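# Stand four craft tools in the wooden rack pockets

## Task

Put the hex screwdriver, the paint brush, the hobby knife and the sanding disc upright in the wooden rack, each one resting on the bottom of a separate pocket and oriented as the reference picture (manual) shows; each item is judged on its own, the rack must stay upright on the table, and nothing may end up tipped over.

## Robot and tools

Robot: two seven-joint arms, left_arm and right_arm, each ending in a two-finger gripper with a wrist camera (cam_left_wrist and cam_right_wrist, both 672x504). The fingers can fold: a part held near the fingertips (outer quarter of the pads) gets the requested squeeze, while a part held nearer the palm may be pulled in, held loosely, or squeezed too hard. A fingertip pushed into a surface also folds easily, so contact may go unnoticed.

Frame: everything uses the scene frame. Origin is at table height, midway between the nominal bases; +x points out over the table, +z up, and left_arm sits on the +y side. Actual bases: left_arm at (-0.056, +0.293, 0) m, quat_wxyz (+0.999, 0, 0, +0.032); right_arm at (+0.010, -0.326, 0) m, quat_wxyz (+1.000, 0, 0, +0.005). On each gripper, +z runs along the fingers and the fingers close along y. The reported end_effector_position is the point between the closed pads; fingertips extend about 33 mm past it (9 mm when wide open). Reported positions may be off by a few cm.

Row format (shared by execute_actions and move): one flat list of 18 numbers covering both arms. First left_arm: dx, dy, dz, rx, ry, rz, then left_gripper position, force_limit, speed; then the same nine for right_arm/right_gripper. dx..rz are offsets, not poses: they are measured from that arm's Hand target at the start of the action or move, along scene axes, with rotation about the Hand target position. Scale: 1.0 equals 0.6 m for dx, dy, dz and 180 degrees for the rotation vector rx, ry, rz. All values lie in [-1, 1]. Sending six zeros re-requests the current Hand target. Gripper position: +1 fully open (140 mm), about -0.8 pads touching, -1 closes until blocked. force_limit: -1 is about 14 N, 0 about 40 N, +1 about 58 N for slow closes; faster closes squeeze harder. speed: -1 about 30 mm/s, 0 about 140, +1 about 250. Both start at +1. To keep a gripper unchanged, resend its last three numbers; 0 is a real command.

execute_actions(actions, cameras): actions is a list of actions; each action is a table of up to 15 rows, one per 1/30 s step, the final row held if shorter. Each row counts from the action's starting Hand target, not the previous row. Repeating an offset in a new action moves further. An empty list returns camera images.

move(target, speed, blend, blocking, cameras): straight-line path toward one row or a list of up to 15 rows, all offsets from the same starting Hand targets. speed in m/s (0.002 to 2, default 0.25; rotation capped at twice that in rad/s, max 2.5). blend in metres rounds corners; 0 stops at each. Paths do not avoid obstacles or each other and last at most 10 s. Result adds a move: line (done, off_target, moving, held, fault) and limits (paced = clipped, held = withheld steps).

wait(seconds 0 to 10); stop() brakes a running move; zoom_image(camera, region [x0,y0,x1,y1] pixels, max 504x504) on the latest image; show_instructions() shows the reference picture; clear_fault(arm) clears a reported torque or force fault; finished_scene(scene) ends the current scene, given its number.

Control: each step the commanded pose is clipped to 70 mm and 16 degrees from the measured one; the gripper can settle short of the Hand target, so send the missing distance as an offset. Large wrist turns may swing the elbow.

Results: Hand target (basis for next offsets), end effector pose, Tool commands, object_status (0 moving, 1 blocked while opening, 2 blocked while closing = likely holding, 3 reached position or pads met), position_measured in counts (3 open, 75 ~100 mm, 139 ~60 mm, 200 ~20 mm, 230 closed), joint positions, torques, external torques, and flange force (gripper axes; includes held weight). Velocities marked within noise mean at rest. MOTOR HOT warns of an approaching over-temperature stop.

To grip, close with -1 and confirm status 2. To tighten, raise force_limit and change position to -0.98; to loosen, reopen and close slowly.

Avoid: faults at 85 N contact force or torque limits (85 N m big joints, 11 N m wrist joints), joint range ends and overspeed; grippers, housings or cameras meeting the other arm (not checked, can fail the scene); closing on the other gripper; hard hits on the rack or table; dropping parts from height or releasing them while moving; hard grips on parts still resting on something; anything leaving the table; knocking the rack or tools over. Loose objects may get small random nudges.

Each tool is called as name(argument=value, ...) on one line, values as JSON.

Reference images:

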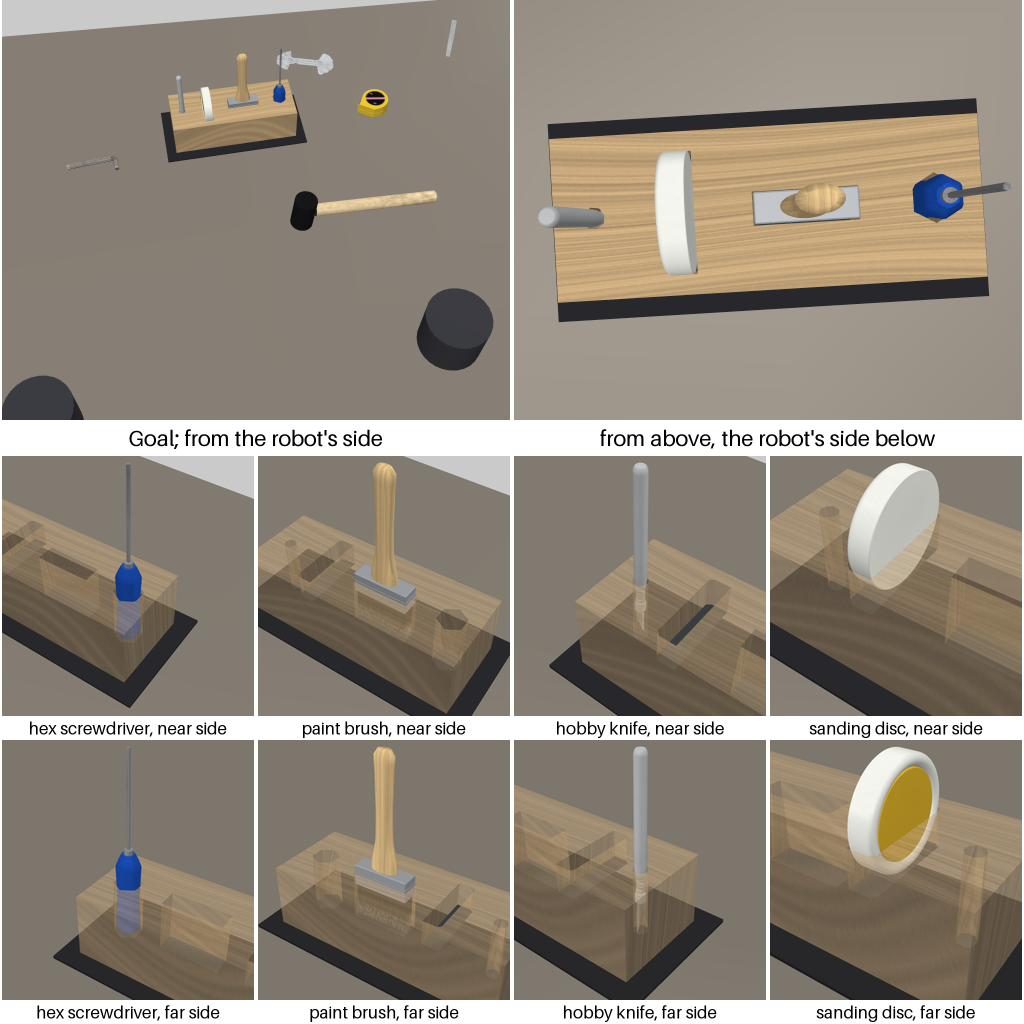

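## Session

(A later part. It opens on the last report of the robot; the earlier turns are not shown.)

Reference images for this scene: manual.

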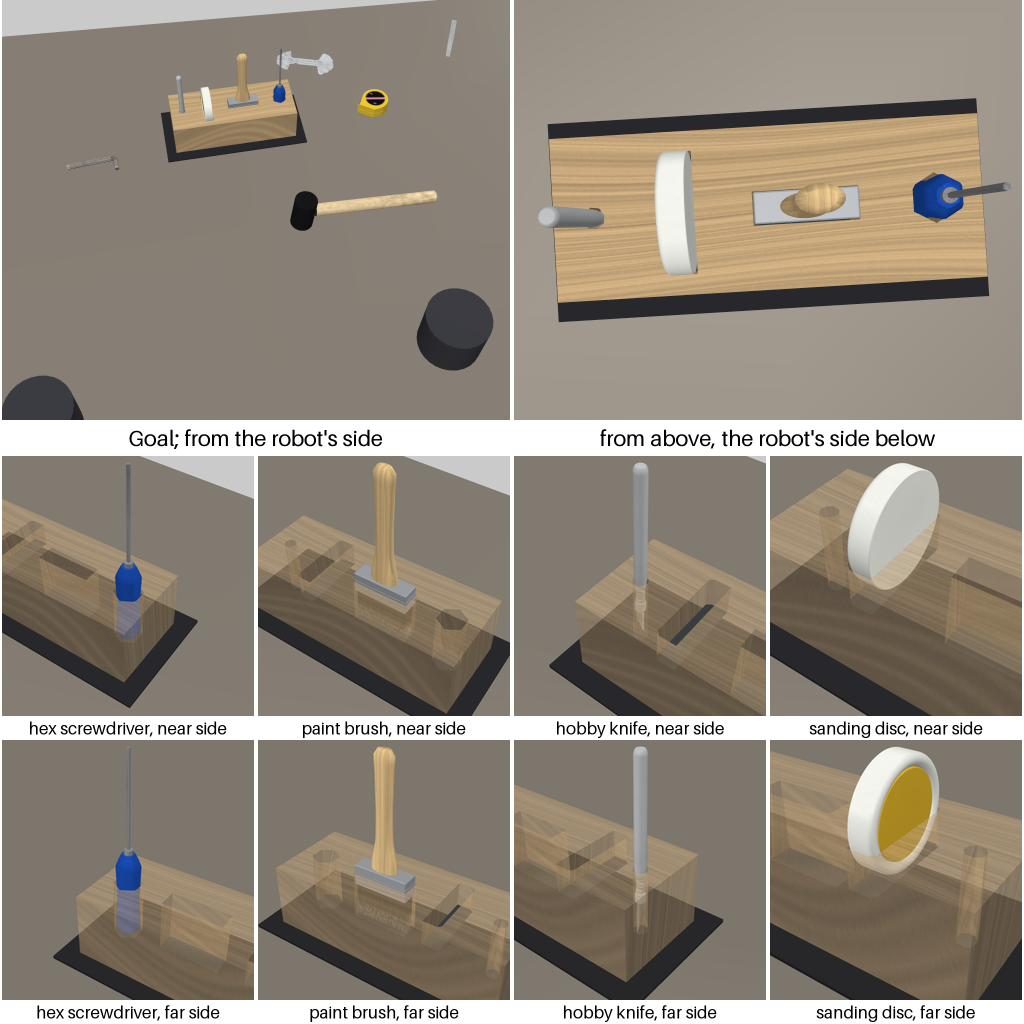

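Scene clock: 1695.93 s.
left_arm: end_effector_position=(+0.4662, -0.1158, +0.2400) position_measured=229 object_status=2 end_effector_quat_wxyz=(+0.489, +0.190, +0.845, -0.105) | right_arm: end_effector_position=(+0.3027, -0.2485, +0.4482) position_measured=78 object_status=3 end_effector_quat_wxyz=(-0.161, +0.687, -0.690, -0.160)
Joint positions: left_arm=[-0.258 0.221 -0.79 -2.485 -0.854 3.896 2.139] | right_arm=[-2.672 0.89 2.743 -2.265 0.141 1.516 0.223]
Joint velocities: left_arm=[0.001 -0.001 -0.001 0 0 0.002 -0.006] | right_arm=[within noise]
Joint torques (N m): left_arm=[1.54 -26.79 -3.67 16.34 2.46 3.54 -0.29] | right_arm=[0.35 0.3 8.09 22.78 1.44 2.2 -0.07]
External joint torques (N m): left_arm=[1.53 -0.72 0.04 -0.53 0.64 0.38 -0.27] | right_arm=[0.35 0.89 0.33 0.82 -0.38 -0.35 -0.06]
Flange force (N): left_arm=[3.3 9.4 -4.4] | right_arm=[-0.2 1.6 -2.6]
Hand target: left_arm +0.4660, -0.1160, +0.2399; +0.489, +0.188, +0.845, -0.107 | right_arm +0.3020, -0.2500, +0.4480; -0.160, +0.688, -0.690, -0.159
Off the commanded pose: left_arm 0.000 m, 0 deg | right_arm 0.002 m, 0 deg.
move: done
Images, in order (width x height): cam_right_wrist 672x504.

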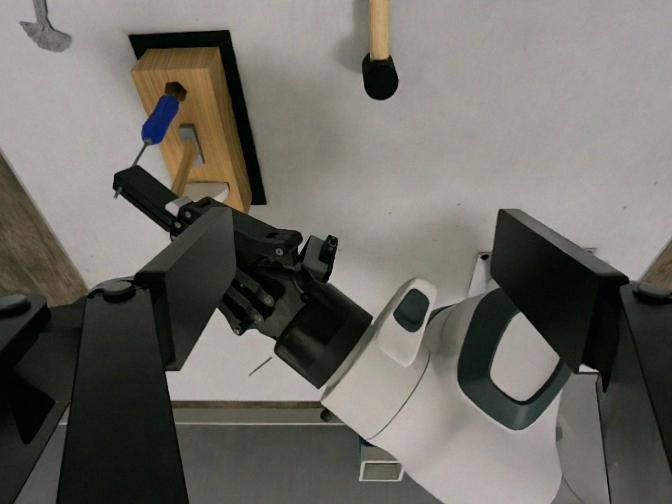

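zoom_image(camera="cam_right_wrist", region=[90, 80, 210, 220])

wait(seconds=0.1, cameras=["cam_left_wrist"])

Scaled by 3.600 from the camera's 672x504 image, which has a finer 960x720 frame.

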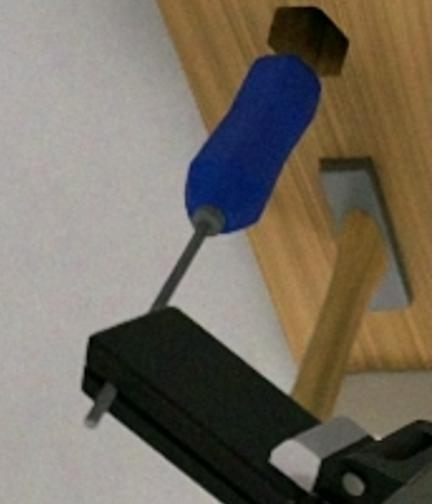

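Scene clock: 1713.57 s.
left_arm: end_effector_position=(+0.4662, -0.1157, +0.2401) position_measured=229 object_status=2 end_effector_quat_wxyz=(+0.489, +0.190, +0.845, -0.105) | right_arm: end_effector_position=(+0.3027, -0.2485, +0.4482) position_measured=78 object_status=3 end_effector_quat_wxyz=(-0.161, +0.687, -0.690, -0.160)
Joint positions: left_arm=[-0.258 0.221 -0.79 -2.485 -0.854 3.896 2.137] | right_arm=[-2.672 0.89 2.743 -2.265 0.141 1.516 0.223]
Joint torques (N m): left_arm=[1.51 -26.74 -3.66 16.34 2.49 3.47 -0.23] | right_arm=[0.33 0.24 8.11 22.77 1.44 2.19 -0.07]
External joint torques (N m): left_arm=[1.35 -0.78 -0.1 -0.54 0.68 0.31 -0.2] | right_arm=[0.27 0.88 0.29 0.9 -0.39 -0.35 -0.06]
Flange force (N): left_arm=[2.9 9.1 -4.7] | right_arm=[-0.1 1.4 -2.8]
Hand target: left_arm +0.4660, -0.1160, +0.2399; +0.489, +0.188, +0.845, -0.107 | right_arm +0.3020, -0.2500, +0.4480; -0.160, +0.688, -0.690, -0.159
Tool commands: left_gripper/position=-1.0 left_gripper/force_limit=+0.0 left_gripper/speed=-1.0 right_gripper/position=+0.4 right_gripper/force_limit=-0.3 right_gripper/speed=-1.0
Off the commanded pose: left_arm 0.000 m, 0 deg | right_arm 0.002 m, 0 deg.
wait: 0.10 s; at rest from the start
Images, in order (width x height): cam_left_wrist 672x504.

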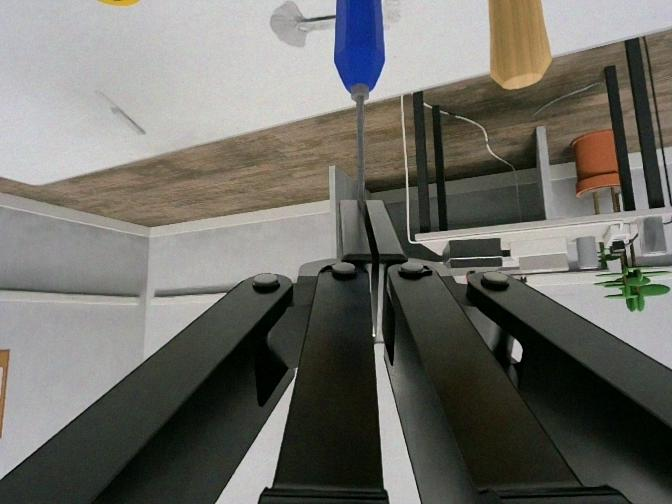

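move(target=[0,0,0,0,0,0,-1,0,-1, 0.28,-0.05,0,0,0,0,0.4,-0.3,-1], speed=0.15, cameras=["cam_right_wrist"])

zoom_image(camera="cam_right_wrist", region=[280, 50, 400, 210])

Scene clock: 1737.73 s.
left_arm: end_effector_position=(+0.4661, -0.1158, +0.2401) position_measured=229 object_status=2 end_effector_quat_wxyz=(+0.489, +0.190, +0.845, -0.105) | right_arm: end_effector_position=(+0.4709, -0.2803, +0.4475) position_measured=78 object_status=3 end_effector_quat_wxyz=(-0.159, +0.685, -0.693, -0.159)
Joint positions: left_arm=[-0.258 0.221 -0.79 -2.486 -0.853 3.896 2.137] | right_arm=[-2.429 0.391 2.406 -1.856 0.195 1.574 0.036]
Joint velocities: left_arm=[within noise] | right_arm=[0.001 -0.002 0.001 0.001 -0.001 -0.001 -0.006]
Joint torques (N m): left_arm=[1.19 -26.91 -3.3 16.36 2.48 3.46 -0.26] | right_arm=[1.35 10.77 8.37 24.15 1.82 1.99 -0.27]
External joint torques (N m): left_arm=[1.14 -0.83 0.37 -0.52 0.67 0.3 -0.23] | right_arm=[1.35 0.1 0.54 0.88 0.03 -0.37 -0.25]
Flange force (N): left_arm=[2.6 8.7 -4.2] | right_arm=[-1.5 -3.3 -3.6]
Hand target: left_arm +0.4660, -0.1160, +0.2399; +0.489, +0.188, +0.845, -0.107 | right_arm +0.4700, -0.2800, +0.4480; -0.160, +0.688, -0.690, -0.159
Off the commanded pose: left_arm 0.000 m, 0 deg | right_arm 0.001 m, 1 deg.
move: done
Images, in order (width x height): cam_right_wrist 672x504.

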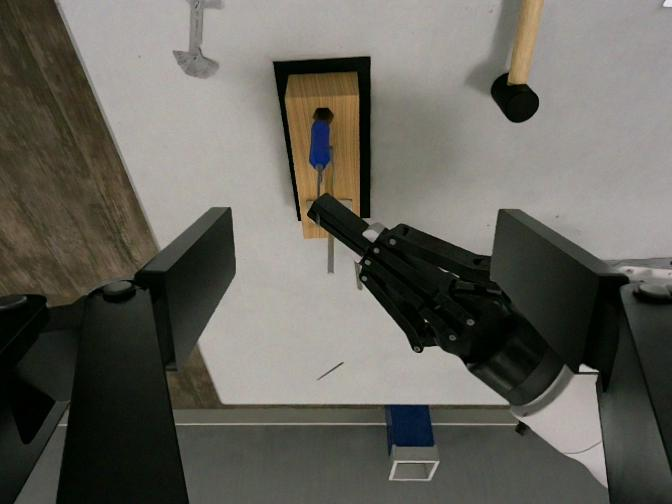

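Scaled by 3.150 from the camera's 672x504 image, which has a finer 960x720 frame.

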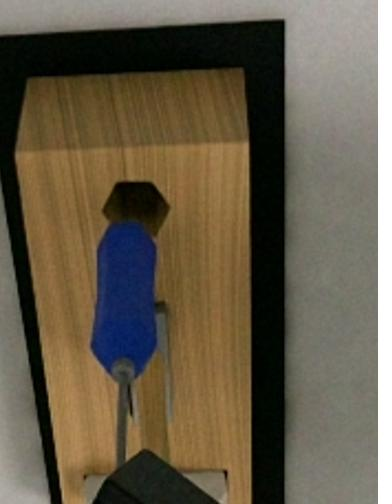

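zoom_image(camera="cam_right_wrist", region=[300, 100, 350, 180])

Scaled by 6.300 from the camera's 672x504 image, which has a finer 960x720 frame.

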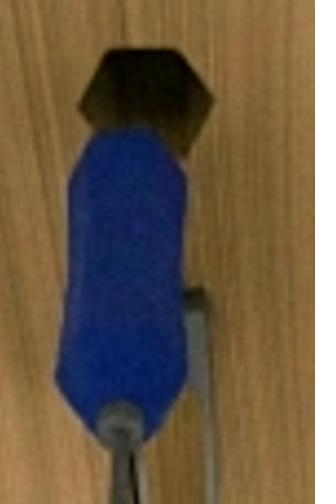

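move(target=[-0.0057,-0.0067,-0.0167,0,0,0,-1,0,-1, 0,0,0,0,0,0,0.4,-0.3,-1], speed=0.03, cameras=["cam_right_wrist"])

zoom_image(camera="cam_right_wrist", region=[300, 100, 350, 180])

Scene clock: 1752.20 s.
left_arm: end_effector_position=(+0.4631, -0.1177, +0.2286) position_measured=229 object_status=2 end_effector_quat_wxyz=(+0.488, +0.189, +0.846, -0.104) | right_arm: end_effector_position=(+0.4709, -0.2800, +0.4474) position_measured=78 object_status=3 end_effector_quat_wxyz=(-0.160, +0.686, -0.692, -0.159)
Joint positions: left_arm=[-0.268 0.262 -0.79 -2.483 -0.847 3.934 2.137] | right_arm=[-2.427 0.391 2.405 -1.856 0.195 1.574 0.035]
Joint velocities: left_arm=[-0.001 0.001 0.001 0.001 0 0.004 0.001] | right_arm=[within noise]
Joint torques (N m): left_arm=[0.78 -27.49 -4.36 16.67 2.45 3.5 -0.24] | right_arm=[1.38 11.05 8.32 24.13 1.82 2.03 -0.19]
External joint torques (N m): left_arm=[0.58 -0.7 -0.15 0.24 0.68 0.32 -0.22] | right_arm=[1.4 0.41 0.52 0.9 0.04 -0.32 -0.18]
Flange force (N): left_arm=[1.3 4.8 -1.7] | right_arm=[-1.6 -2.2 -3.3]
Hand target: left_arm +0.4626, -0.1200, +0.2299; +0.489, +0.188, +0.845, -0.107 | right_arm +0.4700, -0.2800, +0.4480; -0.160, +0.688, -0.690, -0.159
Off the commanded pose: left_arm 0.003 m, 0 deg | right_arm 0.001 m, 0 deg.
move: done
Images, in order (width x height): cam_right_wrist 672x504.

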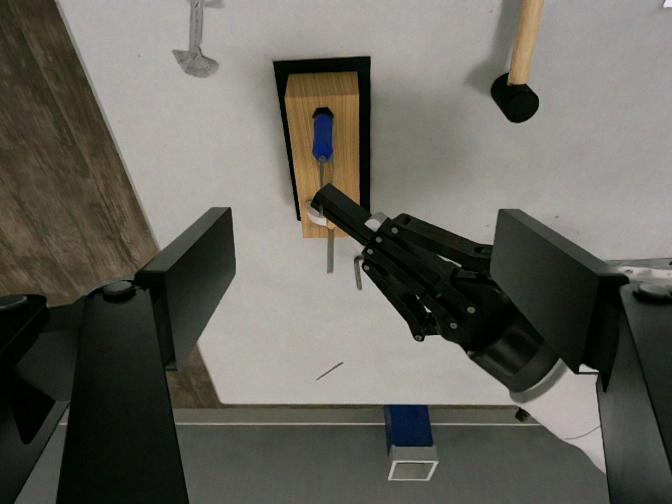

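Scaled by 6.300 from the camera's 672x504 image, which has a finer 960x720 frame.

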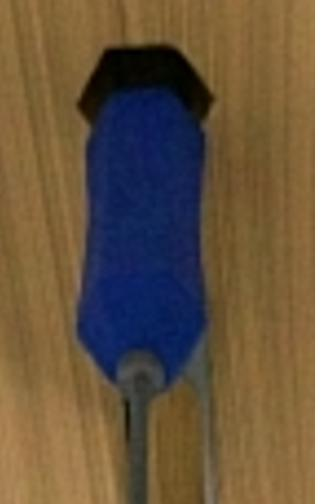

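move(target=[0,-0.001,0.0,0,0,0,-1,0,-1, 0,0,0,0,0,0,0.4,-0.3,-1], speed=0.03, cameras=["cam_right_wrist"])

zoom_image(camera="cam_right_wrist", region=[300, 100, 350, 180])

Scene clock: 1756.50 s.
left_arm: end_effector_position=(+0.4632, -0.1186, +0.2290) position_measured=229 object_status=2 end_effector_quat_wxyz=(+0.488, +0.189, +0.845, -0.105) | right_arm: end_effector_position=(+0.4709, -0.2800, +0.4474) position_measured=78 object_status=3 end_effector_quat_wxyz=(-0.160, +0.686, -0.692, -0.159)
Joint positions: left_arm=[-0.269 0.264 -0.791 -2.481 -0.847 3.936 2.137] | right_arm=[-2.427 0.391 2.405 -1.856 0.195 1.574 0.035]
Joint torques (N m): left_arm=[0.59 -27.47 -4.15 16.63 1.97 3.44 -0.12] | right_arm=[1.45 11.11 8.31 24.14 1.82 2.02 -0.14]
External joint torques (N m): left_arm=[0.57 -0.68 0.26 0.24 0.17 0.28 -0.09] | right_arm=[1.46 0.56 0.49 0.93 0.04 -0.33 -0.12]
Flange force (N): left_arm=[-0.3 2.7 -1.5] | right_arm=[-1.7 -1.8 -3.3]
Hand target: left_arm +0.4626, -0.1206, +0.2299; +0.489, +0.188, +0.845, -0.107 | right_arm +0.4700, -0.2800, +0.4480; -0.160, +0.688, -0.690, -0.159
Off the commanded pose: left_arm 0.002 m, 0 deg | right_arm 0.001 m, 0 deg.
move: done
Images, in order (width x height): cam_right_wrist 672x504.

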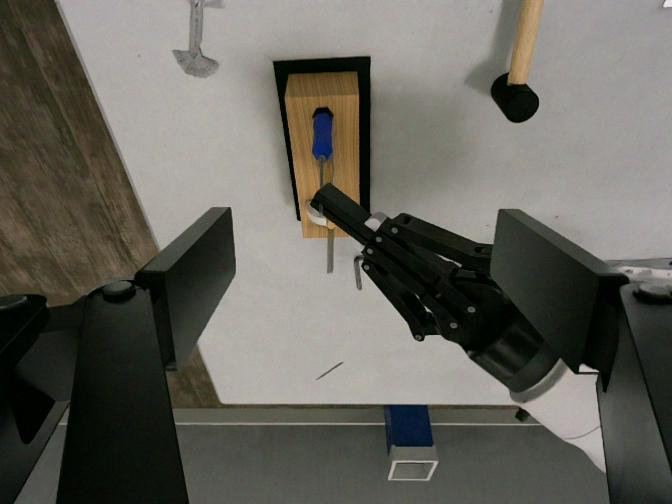

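Scaled by 6.300 from the camera's 672x504 image, which has a finer 960x720 frame.

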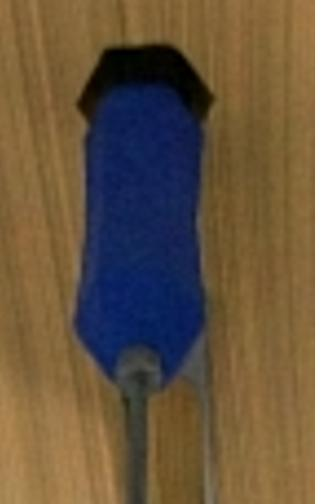

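move(target=[0,0,-0.005,0,0,0,-1,0,-1, 0,0,0,0,0,0,0.4,-0.3,-1], speed=0.02, cameras=["cam_right_wrist"])

zoom_image(camera="cam_right_wrist", region=[300, 100, 350, 180])

Scene clock: 1763.77 s.
left_arm: end_effector_position=(+0.4629, -0.1187, +0.2256) position_measured=229 object_status=2 end_effector_quat_wxyz=(+0.488, +0.189, +0.846, -0.104) | right_arm: end_effector_position=(+0.4709, -0.2800, +0.4474) position_measured=78 object_status=3 end_effector_quat_wxyz=(-0.160, +0.686, -0.692, -0.159)
Joint positions: left_arm=[-0.269 0.275 -0.791 -2.481 -0.842 3.945 2.137] | right_arm=[-2.427 0.391 2.405 -1.856 0.195 1.574 0.035]
Joint velocities: left_arm=[0.003 0.001 -0.001 -0.001 0.002 0.004 0] | right_arm=[within noise]
Joint torques (N m): left_arm=[1.09 -27.82 -4.27 16.36 2.41 3.56 -0.24] | right_arm=[1.42 11.16 8.3 24.16 1.81 2.02 -0.19]
External joint torques (N m): left_arm=[0.93 -0.81 0.19 0.07 0.64 0.38 -0.21] | right_arm=[1.34 0.62 0.39 0.93 0.02 -0.33 -0.18]
Flange force (N): left_arm=[1.3 6.0 -2.3] | right_arm=[-1.4 -1.8 -3.4]
Hand target: left_arm +0.4626, -0.1206, +0.2269; +0.489, +0.188, +0.845, -0.107 | right_arm +0.4700, -0.2800, +0.4480; -0.160, +0.688, -0.690, -0.159
Off the commanded pose: left_arm 0.002 m, 0 deg | right_arm 0.001 m, 0 deg.
move: done
Images, in order (width x height): cam_right_wrist 672x504.

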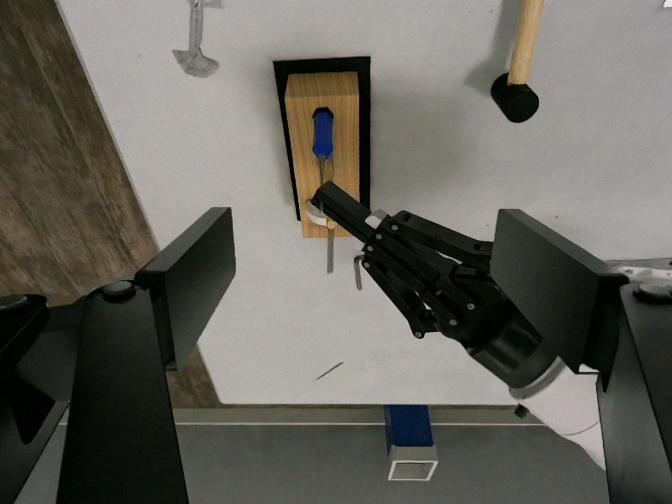

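Scaled by 6.300 from the camera's 672x504 image, which has a finer 960x720 frame.

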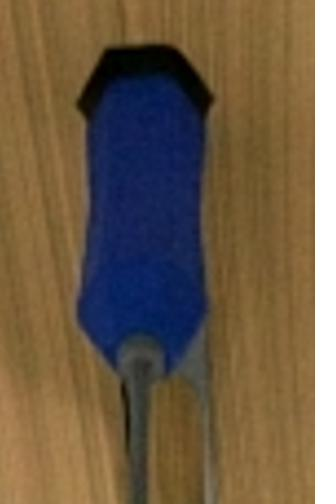

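move(target=[0,0,-0.0042,0,0,0,-1,0,-1, 0,0,0,0,0,0,0.4,-0.3,-1], speed=0.015, cameras=["cam_right_wrist"])

zoom_image(camera="cam_right_wrist", region=[300, 100, 350, 180])

Scene clock: 1767.43 s.
left_arm: end_effector_position=(+0.4626, -0.1190, +0.2231) position_measured=229 object_status=2 end_effector_quat_wxyz=(+0.488, +0.190, +0.846, -0.104) | right_arm: end_effector_position=(+0.4709, -0.2800, +0.4474) position_measured=78 object_status=3 end_effector_quat_wxyz=(-0.160, +0.686, -0.692, -0.159)
Joint positions: left_arm=[-0.269 0.284 -0.791 -2.481 -0.836 3.953 2.135] | right_arm=[-2.427 0.391 2.405 -1.856 0.195 1.574 0.035]
Joint velocities: left_arm=[0 -0.002 -0.003 -0.001 0.001 0.005 -0.002] | right_arm=[within noise]
Joint torques (N m): left_arm=[1.04 -27.78 -4.96 16.26 2.45 3.4 -0.2] | right_arm=[1.41 11.12 8.33 24.08 1.83 2.05 -0.18]
External joint torques (N m): left_arm=[0.86 -0.62 -0.36 0.13 0.7 0.22 -0.18] | right_arm=[1.31 0.66 0.4 0.9 0.04 -0.3 -0.16]
Flange force (N): left_arm=[1.2 5.6 -2.2] | right_arm=[-1.4 -1.5 -3.2]
Hand target: left_arm +0.4626, -0.1206, +0.2244; +0.489, +0.188, +0.845, -0.107 | right_arm +0.4700, -0.2800, +0.4480; -0.160, +0.688, -0.690, -0.159
Off the commanded pose: left_arm 0.002 m, 0 deg | right_arm 0.001 m, 0 deg.
move: done
Images, in order (width x height): cam_right_wrist 672x504.

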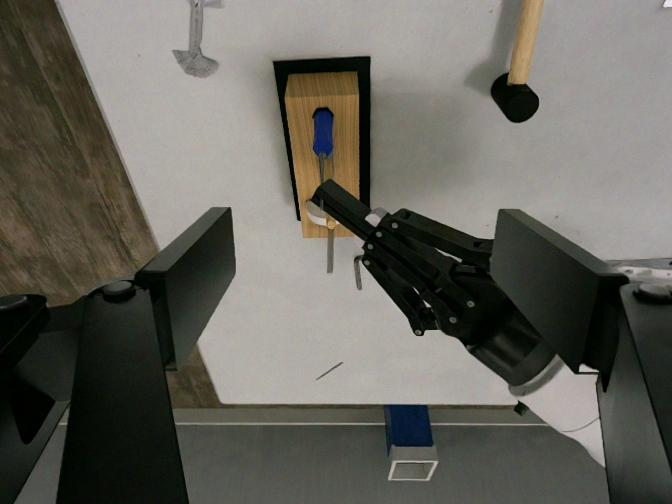

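Scaled by 6.300 from the camera's 672x504 image, which has a finer 960x720 frame.

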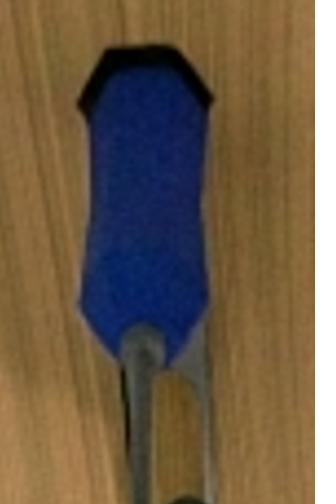

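move(target=[0,0,-0.0042,0,0,0,-1,0,-1, 0,0,0,0,0,0,0.4,-0.3,-1], speed=0.015, cameras=["cam_right_wrist"])

zoom_image(camera="cam_right_wrist", region=[300, 100, 350, 180])

Scene clock: 1770.27 s.
left_arm: end_effector_position=(+0.4624, -0.1194, +0.2207) position_measured=229 object_status=2 end_effector_quat_wxyz=(+0.488, +0.190, +0.845, -0.105) | right_arm: end_effector_position=(+0.4709, -0.2800, +0.4474) position_measured=78 object_status=3 end_effector_quat_wxyz=(-0.160, +0.686, -0.692, -0.159)
Joint positions: left_arm=[-0.269 0.294 -0.791 -2.481 -0.83 3.961 2.133] | right_arm=[-2.427 0.391 2.405 -1.856 0.195 1.574 0.035]
Joint velocities: left_arm=[0 0 -0.001 0 0.001 0.004 0] | right_arm=[within noise]
Joint torques (N m): left_arm=[1.11 -27.97 -4.72 16.12 2.46 3.32 -0.2] | right_arm=[1.41 11.13 8.31 24.14 1.82 2.03 -0.14]
External joint torques (N m): left_arm=[1.08 -0.74 0.17 0.16 0.71 0.16 -0.17] | right_arm=[1.46 0.58 0.54 0.9 0.04 -0.32 -0.13]
Flange force (N): left_arm=[0.6 6.4 -2.0] | right_arm=[-1.7 -1.6 -3.2]
Hand target: left_arm +0.4626, -0.1206, +0.2219; +0.489, +0.188, +0.845, -0.107 | right_arm +0.4700, -0.2800, +0.4480; -0.160, +0.688, -0.690, -0.159
Off the commanded pose: left_arm 0.002 m, 0 deg | right_arm 0.001 m, 0 deg.
move: done
Images, in order (width x height): cam_right_wrist 672x504.

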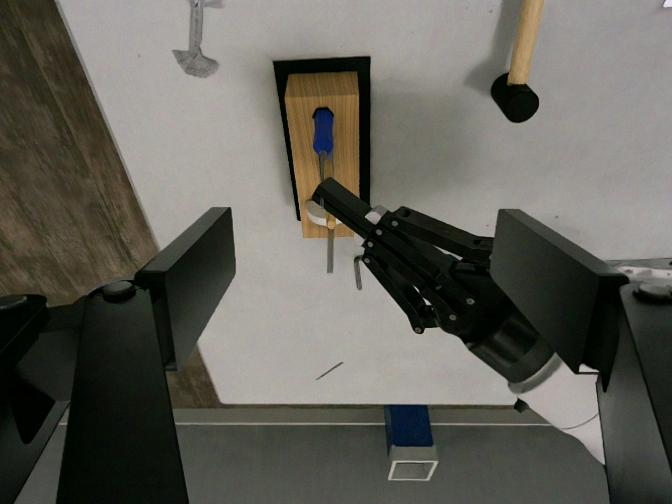

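Scaled by 6.300 from the camera's 672x504 image, which has a finer 960x720 frame.

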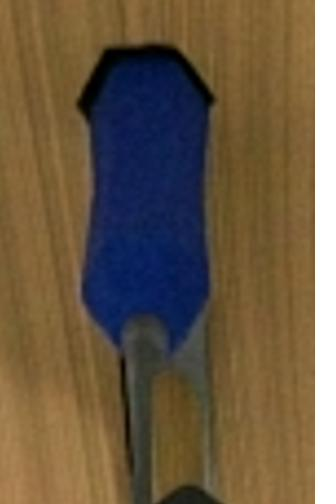

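move(target=[0.0007,0,-0.0042,0,0,0,-1,0,-1, 0,0,0,0,0,0,0.4,-0.3,-1], speed=0.015, cameras=["cam_right_wrist"])

zoom_image(camera="cam_right_wrist", region=[300, 100, 350, 180])

Scene clock: 1773.70 s.
left_arm: end_effector_position=(+0.4622, -0.1199, +0.2181) position_measured=229 object_status=2 end_effector_quat_wxyz=(+0.488, +0.191, +0.845, -0.105) | right_arm: end_effector_position=(+0.4709, -0.2800, +0.4474) position_measured=78 object_status=3 end_effector_quat_wxyz=(-0.160, +0.686, -0.692, -0.159)
Joint positions: left_arm=[-0.269 0.304 -0.791 -2.48 -0.824 3.969 2.132] | right_arm=[-2.427 0.391 2.405 -1.856 0.195 1.574 0.035]
Joint velocities: left_arm=[-0.001 0.002 0 0.001 0.002 0.005 -0.002] | right_arm=[within noise]
Joint torques (N m): left_arm=[1.29 -28.55 -4.65 16.18 2.32 3.47 -0.25] | right_arm=[1.41 11.09 8.27 24.12 1.82 2.02 -0.17]
External joint torques (N m): left_arm=[1.2 -1.16 0.35 0.32 0.58 0.3 -0.23] | right_arm=[1.3 0.62 0.33 0.97 0.03 -0.31 -0.16]
Flange force (N): left_arm=[-0.3 6.6 -3.0] | right_arm=[-1.4 -1.9 -3.5]
Hand target: left_arm +0.4630, -0.1206, +0.2194; +0.489, +0.188, +0.845, -0.107 | right_arm +0.4700, -0.2800, +0.4480; -0.160, +0.688, -0.690, -0.159
Off the commanded pose: left_arm 0.002 m, 0 deg | right_arm 0.001 m, 0 deg.
move: done
Images, in order (width x height): cam_right_wrist 672x504.

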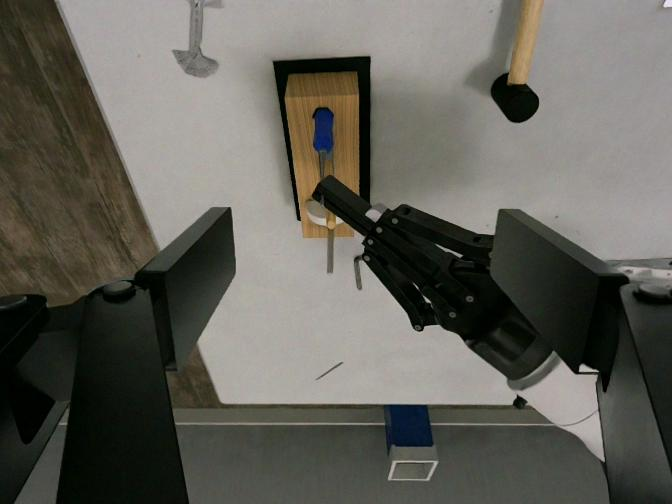

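Scaled by 6.300 from the camera's 672x504 image, which has a finer 960x720 frame.

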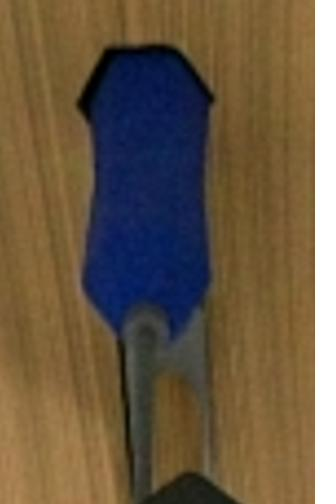

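move(target=[0.0008,0,-0.0067,0,0,0,-1,0,-1, 0,0,0,0,0,0,0.4,-0.3,-1], speed=0.015, cameras=["cam_right_wrist"])

zoom_image(camera="cam_right_wrist", region=[300, 100, 350, 180])

Scene clock: 1777.20 s.
left_arm: end_effector_position=(+0.4622, -0.1206, +0.2141) position_measured=229 object_status=2 end_effector_quat_wxyz=(+0.488, +0.191, +0.845, -0.105) | right_arm: end_effector_position=(+0.4709, -0.2800, +0.4474) position_measured=78 object_status=3 end_effector_quat_wxyz=(-0.160, +0.686, -0.692, -0.159)
Joint positions: left_arm=[-0.268 0.319 -0.791 -2.479 -0.814 3.981 2.13] | right_arm=[-2.427 0.391 2.405 -1.856 0.195 1.574 0.035]
Joint velocities: left_arm=[0.002 0.001 0.001 -0.001 0 0.004 -0.002] | right_arm=[within noise]
Joint torques (N m): left_arm=[1.45 -28.33 -4.9 15.94 2.35 3.42 -0.33] | right_arm=[1.39 11.11 8.38 24.11 1.82 2.03 -0.19]
External joint torques (N m): left_arm=[1.29 -0.66 0.3 0.3 0.63 0.24 -0.31] | right_arm=[1.44 0.44 0.57 0.81 0.03 -0.33 -0.18]
Flange force (N): left_arm=[0.7 6.4 -1.5] | right_arm=[-1.6 -1.8 -3.0]
Hand target: left_arm +0.4635, -0.1206, +0.2153; +0.489, +0.188, +0.845, -0.107 | right_arm +0.4700, -0.2800, +0.4480; -0.160, +0.688, -0.690, -0.159
Off the commanded pose: left_arm 0.002 m, 0 deg | right_arm 0.001 m, 0 deg.
move: done
Images, in order (width x height): cam_right_wrist 672x504.

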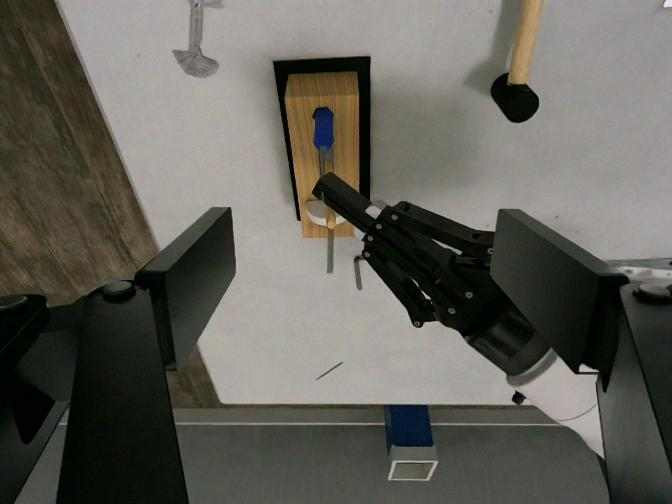

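Scaled by 6.300 from the camera's 672x504 image, which has a finer 960x720 frame.

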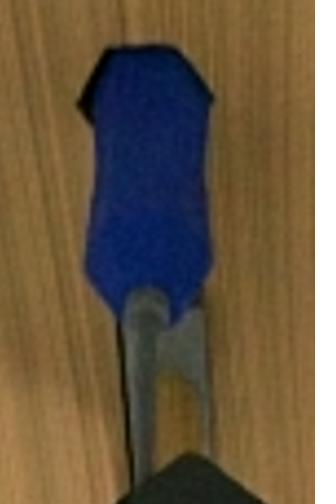

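move(target=[0.0008,0.001,-0.0083,0,0,0,-1,0,-1, 0,0,0,0,0,0,0.4,-0.3,-1], speed=0.015, cameras=[])

move(target=[0,0.001,-0.0083,0,0,0,-1,0,-1, 0,0,0,0,0,0,0.4,-0.3,-1], speed=0.015, cameras=["cam_right_wrist"])

zoom_image(camera="cam_right_wrist", region=[300, 100, 350, 180])

Scene clock: 1781.30 s.
left_arm: end_effector_position=(+0.4628, -0.1201, +0.2093) position_measured=229 object_status=2 end_effector_quat_wxyz=(+0.488, +0.191, +0.845, -0.105) | right_arm: end_effector_position=(+0.4709, -0.2800, +0.4474) position_measured=78 object_status=3 end_effector_quat_wxyz=(-0.160, +0.686, -0.692, -0.159)
Joint positions: left_arm=[-0.265 0.338 -0.791 -2.479 -0.801 3.996 2.126] | right_arm=[-2.427 0.391 2.405 -1.856 0.195 1.574 0.035]
Joint velocities: left_arm=[0.001 0.001 0 0.001 0.002 0.005 -0.003] | right_arm=[within noise]
Joint torques (N m): left_arm=[1.42 -28.77 -5.17 15.42 2.44 3.38 -0.25] | right_arm=[1.36 11.14 8.37 24.14 1.82 2.03 -0.15]
External joint torques (N m): left_arm=[1.24 -0.78 0.32 -0.03 0.74 0.19 -0.22] | right_arm=[1.38 0.59 0.57 0.97 0.04 -0.31 -0.14]
Flange force (N): left_arm=[0.8 7.3 -2.6] | right_arm=[-1.8 -1.6 -3.3]
Hand target: left_arm +0.4640, -0.1200, +0.2104; +0.489, +0.188, +0.845, -0.107 | right_arm +0.4700, -0.2800, +0.4480; -0.160, +0.688, -0.690, -0.159
Off the commanded pose: left_arm 0.002 m, 0 deg | right_arm 0.001 m, 0 deg.
move: done
No camera images: "cameras" was empty.

Scene clock: 1782.17 s.
left_arm: end_effector_position=(+0.4632, -0.1196, +0.2048) position_measured=229 object_status=2 end_effector_quat_wxyz=(+0.488, +0.191, +0.845, -0.105) | right_arm: end_effector_position=(+0.4709, -0.2800, +0.4474) position_measured=78 object_status=3 end_effector_quat_wxyz=(-0.160, +0.686, -0.692, -0.159)
Joint positions: left_arm=[-0.262 0.355 -0.791 -2.479 -0.789 4.012 2.123] | right_arm=[-2.427 0.391 2.405 -1.856 0.195 1.574 0.035]
Joint velocities: left_arm=[0.001 0 -0.001 -0.001 0.001 0.004 0.001] | right_arm=[within noise]
Joint torques (N m): left_arm=[1.52 -28.96 -5.47 15.04 2.37 3.46 -0.24] | right_arm=[1.35 11.17 8.26 24.14 1.8 2.02 -0.2]
External joint torques (N m): left_arm=[1.4 -0.79 0.37 -0.13 0.69 0.28 -0.22] | right_arm=[1.24 0.69 0.31 0.94 0.01 -0.33 -0.19]
Flange force (N): left_arm=[0.9 7.7 -3.0] | right_arm=[-1.2 -1.6 -3.4]
Hand target: left_arm +0.4640, -0.1194, +0.2054; +0.489, +0.188, +0.845, -0.107 | right_arm +0.4700, -0.2800, +0.4480; -0.160, +0.688, -0.690, -0.159
Off the commanded pose: left_arm 0.001 m, 0 deg | right_arm 0.001 m, 0 deg.
move: done
Images, in order (width x height): cam_right_wrist 672x504.

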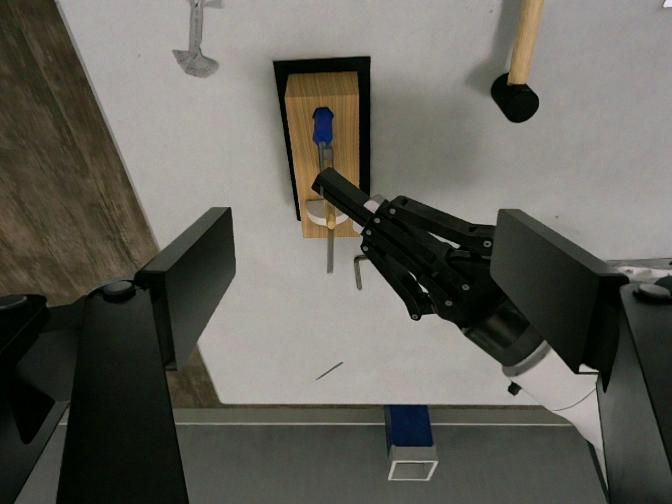

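Scaled by 6.300 from the camera's 672x504 image, which has a finer 960x720 frame.

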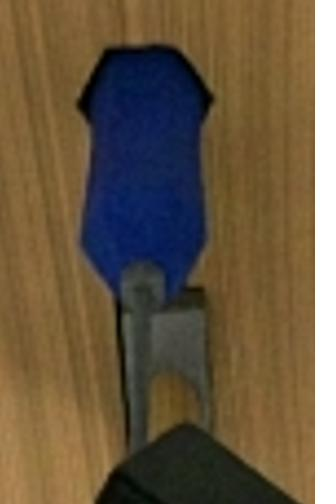

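zoom_image(camera="cam_right_wrist", region=[290, 140, 430, 290])

Scaled by 3.360 from the camera's 672x504 image, which has a finer 960x720 frame.

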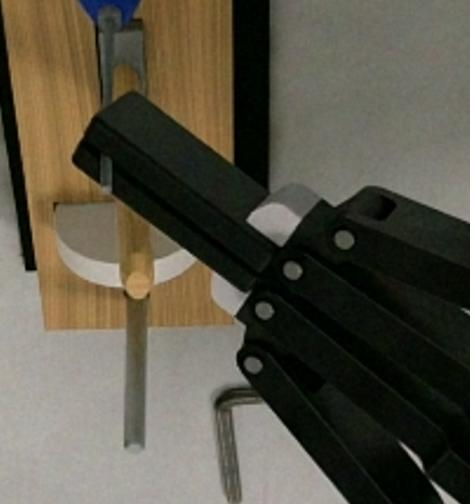

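move(target=[0,0,-0.01,0,0,0,-1,0,-1, 0,0,0,0,0,0,0.4,-0.3,-1], speed=0.015, cameras=[])

move(target=[0,0,-0.01,0,0,0,-1,0,-1, 0,0,0,0,0,0,0.4,-0.3,-1], speed=0.015, cameras=["cam_right_wrist"])

zoom_image(camera="cam_right_wrist", region=[290, 90, 390, 240])

Scene clock: 1800.00 s.
left_arm: end_effector_position=(+0.4626, -0.1195, +0.1982) position_measured=229 object_status=2 end_effector_quat_wxyz=(+0.488, +0.191, +0.845, -0.105) | right_arm: end_effector_position=(+0.4709, -0.2800, +0.4474) position_measured=78 object_status=3 end_effector_quat_wxyz=(-0.160, +0.686, -0.692, -0.159)
Joint positions: left_arm=[-0.262 0.378 -0.79 -2.479 -0.776 4.03 2.12] | right_arm=[-2.427 0.391 2.405 -1.856 0.195 1.574 0.035]
Joint velocities: left_arm=[0.001 0 0 0.001 0.002 0.004 -0.001] | right_arm=[within noise]
Joint torques (N m): left_arm=[1.54 -29.26 -5.76 15.08 2.3 3.51 -0.28] | right_arm=[1.39 11.12 8.33 24.08 1.84 2.02 -0.2]
External joint torques (N m): left_arm=[1.41 -0.76 0.42 0.22 0.64 0.33 -0.25] | right_arm=[1.42 0.61 0.56 0.9 0.06 -0.32 -0.19]
Flange force (N): left_arm=[0.5 6.6 -1.8] | right_arm=[-1.7 -1.5 -3.2]
Hand target: left_arm +0.4640, -0.1194, +0.1994; +0.489, +0.188, +0.845, -0.107 | right_arm +0.4700, -0.2800, +0.4480; -0.160, +0.688, -0.690, -0.159
Off the commanded pose: left_arm 0.002 m, 0 deg | right_arm 0.001 m, 0 deg.
move: done
No camera images: "cameras" was empty.

Scene clock: 1800.87 s.
left_arm: end_effector_position=(+0.4626, -0.1195, +0.1922) position_measured=229 object_status=2 end_effector_quat_wxyz=(+0.488, +0.191, +0.845, -0.105) | right_arm: end_effector_position=(+0.4709, -0.2800, +0.4474) position_measured=78 object_status=3 end_effector_quat_wxyz=(-0.160, +0.686, -0.692, -0.159)
Joint positions: left_arm=[-0.261 0.401 -0.789 -2.477 -0.763 4.049 2.119] | right_arm=[-2.427 0.391 2.405 -1.856 0.195 1.574 0.035]
Joint velocities: left_arm=[0 0 0.001 0 0.001 0.005 0] | right_arm=[within noise]
Joint torques (N m): left_arm=[1.45 -29.45 -6.21 14.79 2.29 3.44 -0.27] | right_arm=[1.37 11.09 8.29 24.09 1.83 2.02 -0.21]
External joint torques (N m): left_arm=[1.33 -0.61 0.35 0.24 0.65 0.26 -0.25] | right_arm=[1.26 0.63 0.36 0.89 0.04 -0.32 -0.2]
Flange force (N): left_arm=[0.5 6.1 -1.3] | right_arm=[-1.3 -1.6 -3.2]
Hand target: left_arm +0.4640, -0.1194, +0.1934; +0.489, +0.188, +0.845, -0.107 | right_arm +0.4700, -0.2800, +0.4480; -0.160, +0.688, -0.690, -0.159
Off the commanded pose: left_arm 0.002 m, 0 deg | right_arm 0.001 m, 0 deg.
move: done
Images, in order (width x height): cam_right_wrist 672x504.

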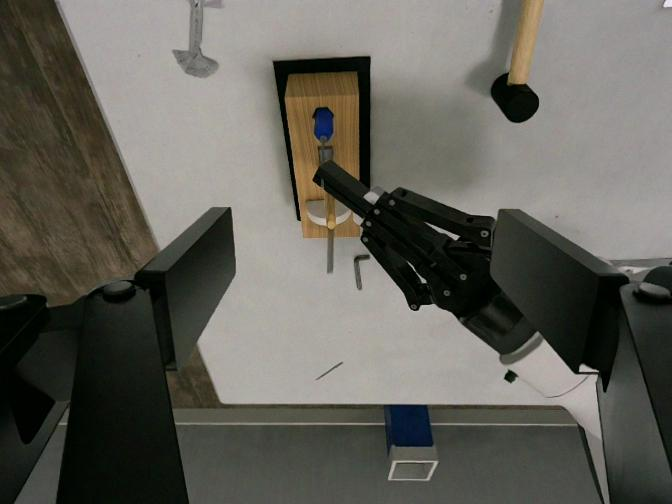

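Scaled by 3.360 from the camera's 672x504 image, which has a finer 960x720 frame.

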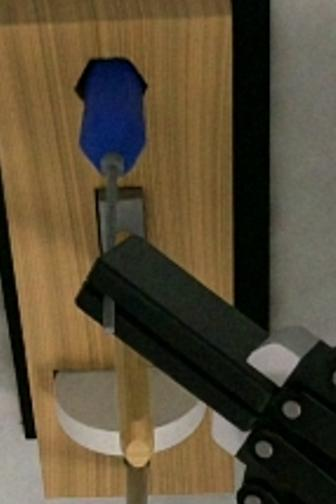

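move(target=[0,0,-0.0083,0,0,0,-1,0,-1, 0,0,0,0,0,0,0.4,-0.3,-1], speed=0.015, cameras=[])

move(target=[0,0,-0.005,0,0,0,-1,0,-1, 0,0,0,0,0,0,0.4,-0.3,-1], speed=0.012, cameras=[])

move(target=[0,0,-0.0035,0,0,0,-1,0,-1, 0,0,0,0,0,0,0.4,-0.3,-1], speed=0.01, cameras=[])

Scene clock: 1804.33 s.
left_arm: end_effector_position=(+0.4626, -0.1195, +0.1872) position_measured=229 object_status=2 end_effector_quat_wxyz=(+0.488, +0.191, +0.845, -0.105) | right_arm: end_effector_position=(+0.4709, -0.2800, +0.4474) position_measured=78 object_status=3 end_effector_quat_wxyz=(-0.160, +0.686, -0.692, -0.159)
Joint positions: left_arm=[-0.261 0.421 -0.788 -2.475 -0.753 4.064 2.118] | right_arm=[-2.427 0.391 2.405 -1.856 0.195 1.574 0.035]
Joint velocities: left_arm=[0.001 0 0 -0.001 0 0.005 0.001] | right_arm=[within noise]
Joint torques (N m): left_arm=[1.76 -30.11 -6.54 14.52 2.24 3.47 -0.26] | right_arm=[1.4 11.09 8.33 24.12 1.81 2 -0.21]
External joint torques (N m): left_arm=[1.73 -0.93 0.4 0.24 0.61 0.28 -0.24] | right_arm=[1.3 0.64 0.4 0.96 0.02 -0.34 -0.2]
Flange force (N): left_arm=[-0.4 7.4 -2.6] | right_arm=[-1.4 -1.7 -3.5]
Hand target: left_arm +0.4640, -0.1194, +0.1884; +0.489, +0.188, +0.845, -0.107 | right_arm +0.4700, -0.2800, +0.4480; -0.160, +0.688, -0.690, -0.159
Off the commanded pose: left_arm 0.002 m, 0 deg | right_arm 0.001 m, 0 deg.
move: done
No camera images: "cameras" was empty.

Scene clock: 1805.10 s.
left_arm: end_effector_position=(+0.4626, -0.1195, +0.1842) position_measured=229 object_status=2 end_effector_quat_wxyz=(+0.488, +0.191, +0.845, -0.105) | right_arm: end_effector_position=(+0.4709, -0.2800, +0.4474) position_measured=78 object_status=3 end_effector_quat_wxyz=(-0.160, +0.686, -0.692, -0.159)
Joint positions: left_arm=[-0.26 0.433 -0.788 -2.474 -0.747 4.073 2.117] | right_arm=[-2.427 0.391 2.405 -1.856 0.195 1.574 0.035]
Joint velocities: left_arm=[0.002 0.001 0 0 0 0.004 0] | right_arm=[within noise]
Joint torques (N m): left_arm=[1.9 -29.27 -6.69 14.38 2.31 3.51 -0.24] | right_arm=[1.41 11.04 8.28 24.14 1.8 2.02 -0.18]
External joint torques (N m): left_arm=[1.83 0.03 0.39 0.32 0.69 0.33 -0.22] | right_arm=[1.36 0.51 0.41 0.96 0.01 -0.32 -0.16]
Flange force (N): left_arm=[1.9 6.4 0.7] | right_arm=[-1.5 -2.2 -3.5]
Hand target: left_arm +0.4640, -0.1194, +0.1854; +0.489, +0.188, +0.845, -0.107 | right_arm +0.4700, -0.2800, +0.4480; -0.160, +0.688, -0.690, -0.159
Off the commanded pose: left_arm 0.002 m, 0 deg | right_arm 0.001 m, 0 deg.
move: done
No camera images: "cameras" was empty.

Scene clock: 1805.80 s.
left_arm: end_effector_position=(+0.4626, -0.1195, +0.1821) position_measured=229 object_status=2 end_effector_quat_wxyz=(+0.488, +0.191, +0.845, -0.105) | right_arm: end_effector_position=(+0.4709, -0.2800, +0.4474) position_measured=78 object_status=3 end_effector_quat_wxyz=(-0.160, +0.686, -0.692, -0.159)
Joint positions: left_arm=[-0.259 0.441 -0.788 -2.473 -0.743 4.08 2.117] | right_arm=[-2.427 0.391 2.405 -1.856 0.195 1.574 0.035]
Joint velocities: left_arm=[0.003 0.003 -0.001 0 0.001 0.004 -0.001] | right_arm=[within noise]
Joint torques (N m): left_arm=[1.72 -29.7 -6.8 14.21 2.3 3.49 -0.2] | right_arm=[1.42 11.13 8.26 24.18 1.85 2.03 -0.17]
External joint torques (N m): left_arm=[1.55 -0.26 0.34 0.23 0.7 0.3 -0.18] | right_arm=[1.24 0.73 0.24 1.03 0.05 -0.31 -0.16]
Flange force (N): left_arm=[1.2 6.2 -0.2] | right_arm=[-1.3 -1.9 -3.6]
Hand target: left_arm +0.4640, -0.1194, +0.1833; +0.489, +0.188, +0.845, -0.107 | right_arm +0.4700, -0.2800, +0.4480; -0.160, +0.688, -0.690, -0.159
Off the commanded pose: left_arm 0.002 m, 0 deg | right_arm 0.001 m, 0 deg.
move: done
No camera images: "cameras" was empty.

move(target=[0,0,-0.0035,0,0,0,-1,0,-1, 0,0,0,0,0,0,0.4,-0.3,-1], speed=0.01, cameras=[])

move(target=[0,0,-0.0035,0,0,0,-1,0,-1, 0,0,0,0,0,0,0.4,-0.3,-1], speed=0.01, cameras=["cam_right_wrist"])

zoom_image(camera="cam_right_wrist", region=[290, 90, 390, 240])

Scene clock: 1808.80 s.
left_arm: end_effector_position=(+0.4626, -0.1195, +0.1800) position_measured=229 object_status=2 end_effector_quat_wxyz=(+0.488, +0.191, +0.845, -0.105) | right_arm: end_effector_position=(+0.4709, -0.2800, +0.4474) position_measured=78 object_status=3 end_effector_quat_wxyz=(-0.160, +0.686, -0.692, -0.159)
Joint positions: left_arm=[-0.259 0.449 -0.788 -2.472 -0.739 4.086 2.117] | right_arm=[-2.427 0.391 2.405 -1.856 0.195 1.574 0.035]
Joint velocities: left_arm=[0.002 0.002 0 0.002 0.002 0.006 -0.001] | right_arm=[within noise]
Joint torques (N m): left_arm=[1.31 -29.94 -6.93 14.28 2.27 3.45 -0.21] | right_arm=[1.48 11.1 8.27 24.15 1.83 2.03 -0.17]
External joint torques (N m): left_arm=[1.19 -0.3 0.4 0.35 0.66 0.26 -0.19] | right_arm=[1.34 0.65 0.29 0.95 0.04 -0.32 -0.15]
Flange force (N): left_arm=[0.9 4.9 0.3] | right_arm=[-1.3 -1.9 -3.4]
Hand target: left_arm +0.4640, -0.1194, +0.1812; +0.489, +0.188, +0.845, -0.107 | right_arm +0.4700, -0.2800, +0.4480; -0.160, +0.688, -0.690, -0.159
Off the commanded pose: left_arm 0.002 m, 0 deg | right_arm 0.001 m, 0 deg.
move: done
No camera images: "cameras" was empty.

Scene clock: 1809.50 s.
left_arm: end_effector_position=(+0.4625, -0.1196, +0.1780) position_measured=229 object_status=2 end_effector_quat_wxyz=(+0.488, +0.191, +0.845, -0.105) | right_arm: end_effector_position=(+0.4709, -0.2800, +0.4474) position_measured=78 object_status=3 end_effector_quat_wxyz=(-0.160, +0.686, -0.692, -0.159)
Joint positions: left_arm=[-0.258 0.458 -0.788 -2.47 -0.735 4.093 2.117] | right_arm=[-2.427 0.391 2.405 -1.856 0.195 1.574 0.035]
Joint velocities: left_arm=[0.004 0.003 0.001 0.001 0.002 0.004 0] | right_arm=[within noise]
Joint torques (N m): left_arm=[1.07 -30.89 -7.05 14.15 2.28 3.5 -0.17] | right_arm=[1.41 11.08 8.31 24.12 1.84 2.02 -0.19]
External joint torques (N m): left_arm=[0.95 -1.21 0.4 0.38 0.68 0.31 -0.15] | right_arm=[1.43 0.43 0.48 0.81 0.05 -0.34 -0.18]
Flange force (N): left_arm=[-1.0 5.2 -2.1] | right_arm=[-1.5 -2.1 -3.1]
Hand target: left_arm +0.4640, -0.1194, +0.1791; +0.489, +0.188, +0.845, -0.107 | right_arm +0.4700, -0.2800, +0.4480; -0.160, +0.688, -0.690, -0.159
Off the commanded pose: left_arm 0.002 m, 0 deg | right_arm 0.001 m, 0 deg.
move: done
Images, in order (width x height): cam_right_wrist 672x504.

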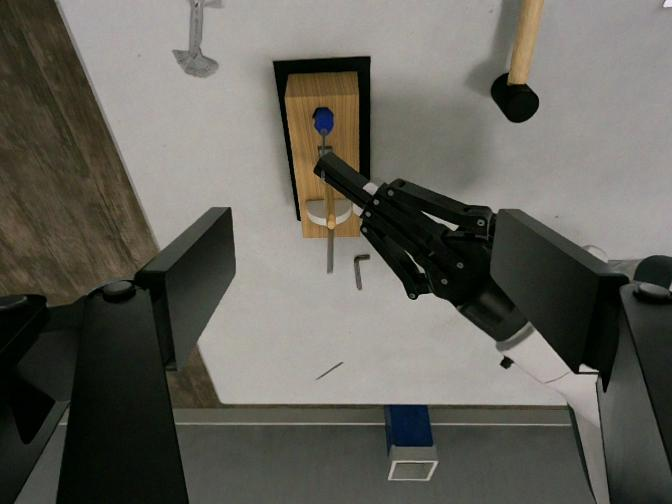

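Scaled by 3.360 from the camera's 672x504 image, which has a finer 960x720 frame.

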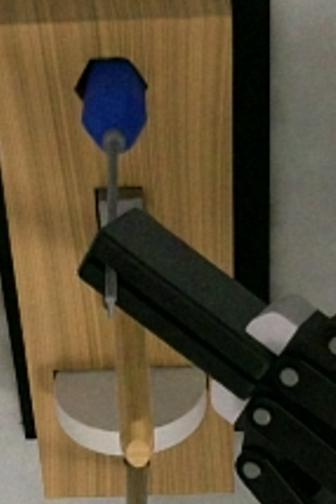

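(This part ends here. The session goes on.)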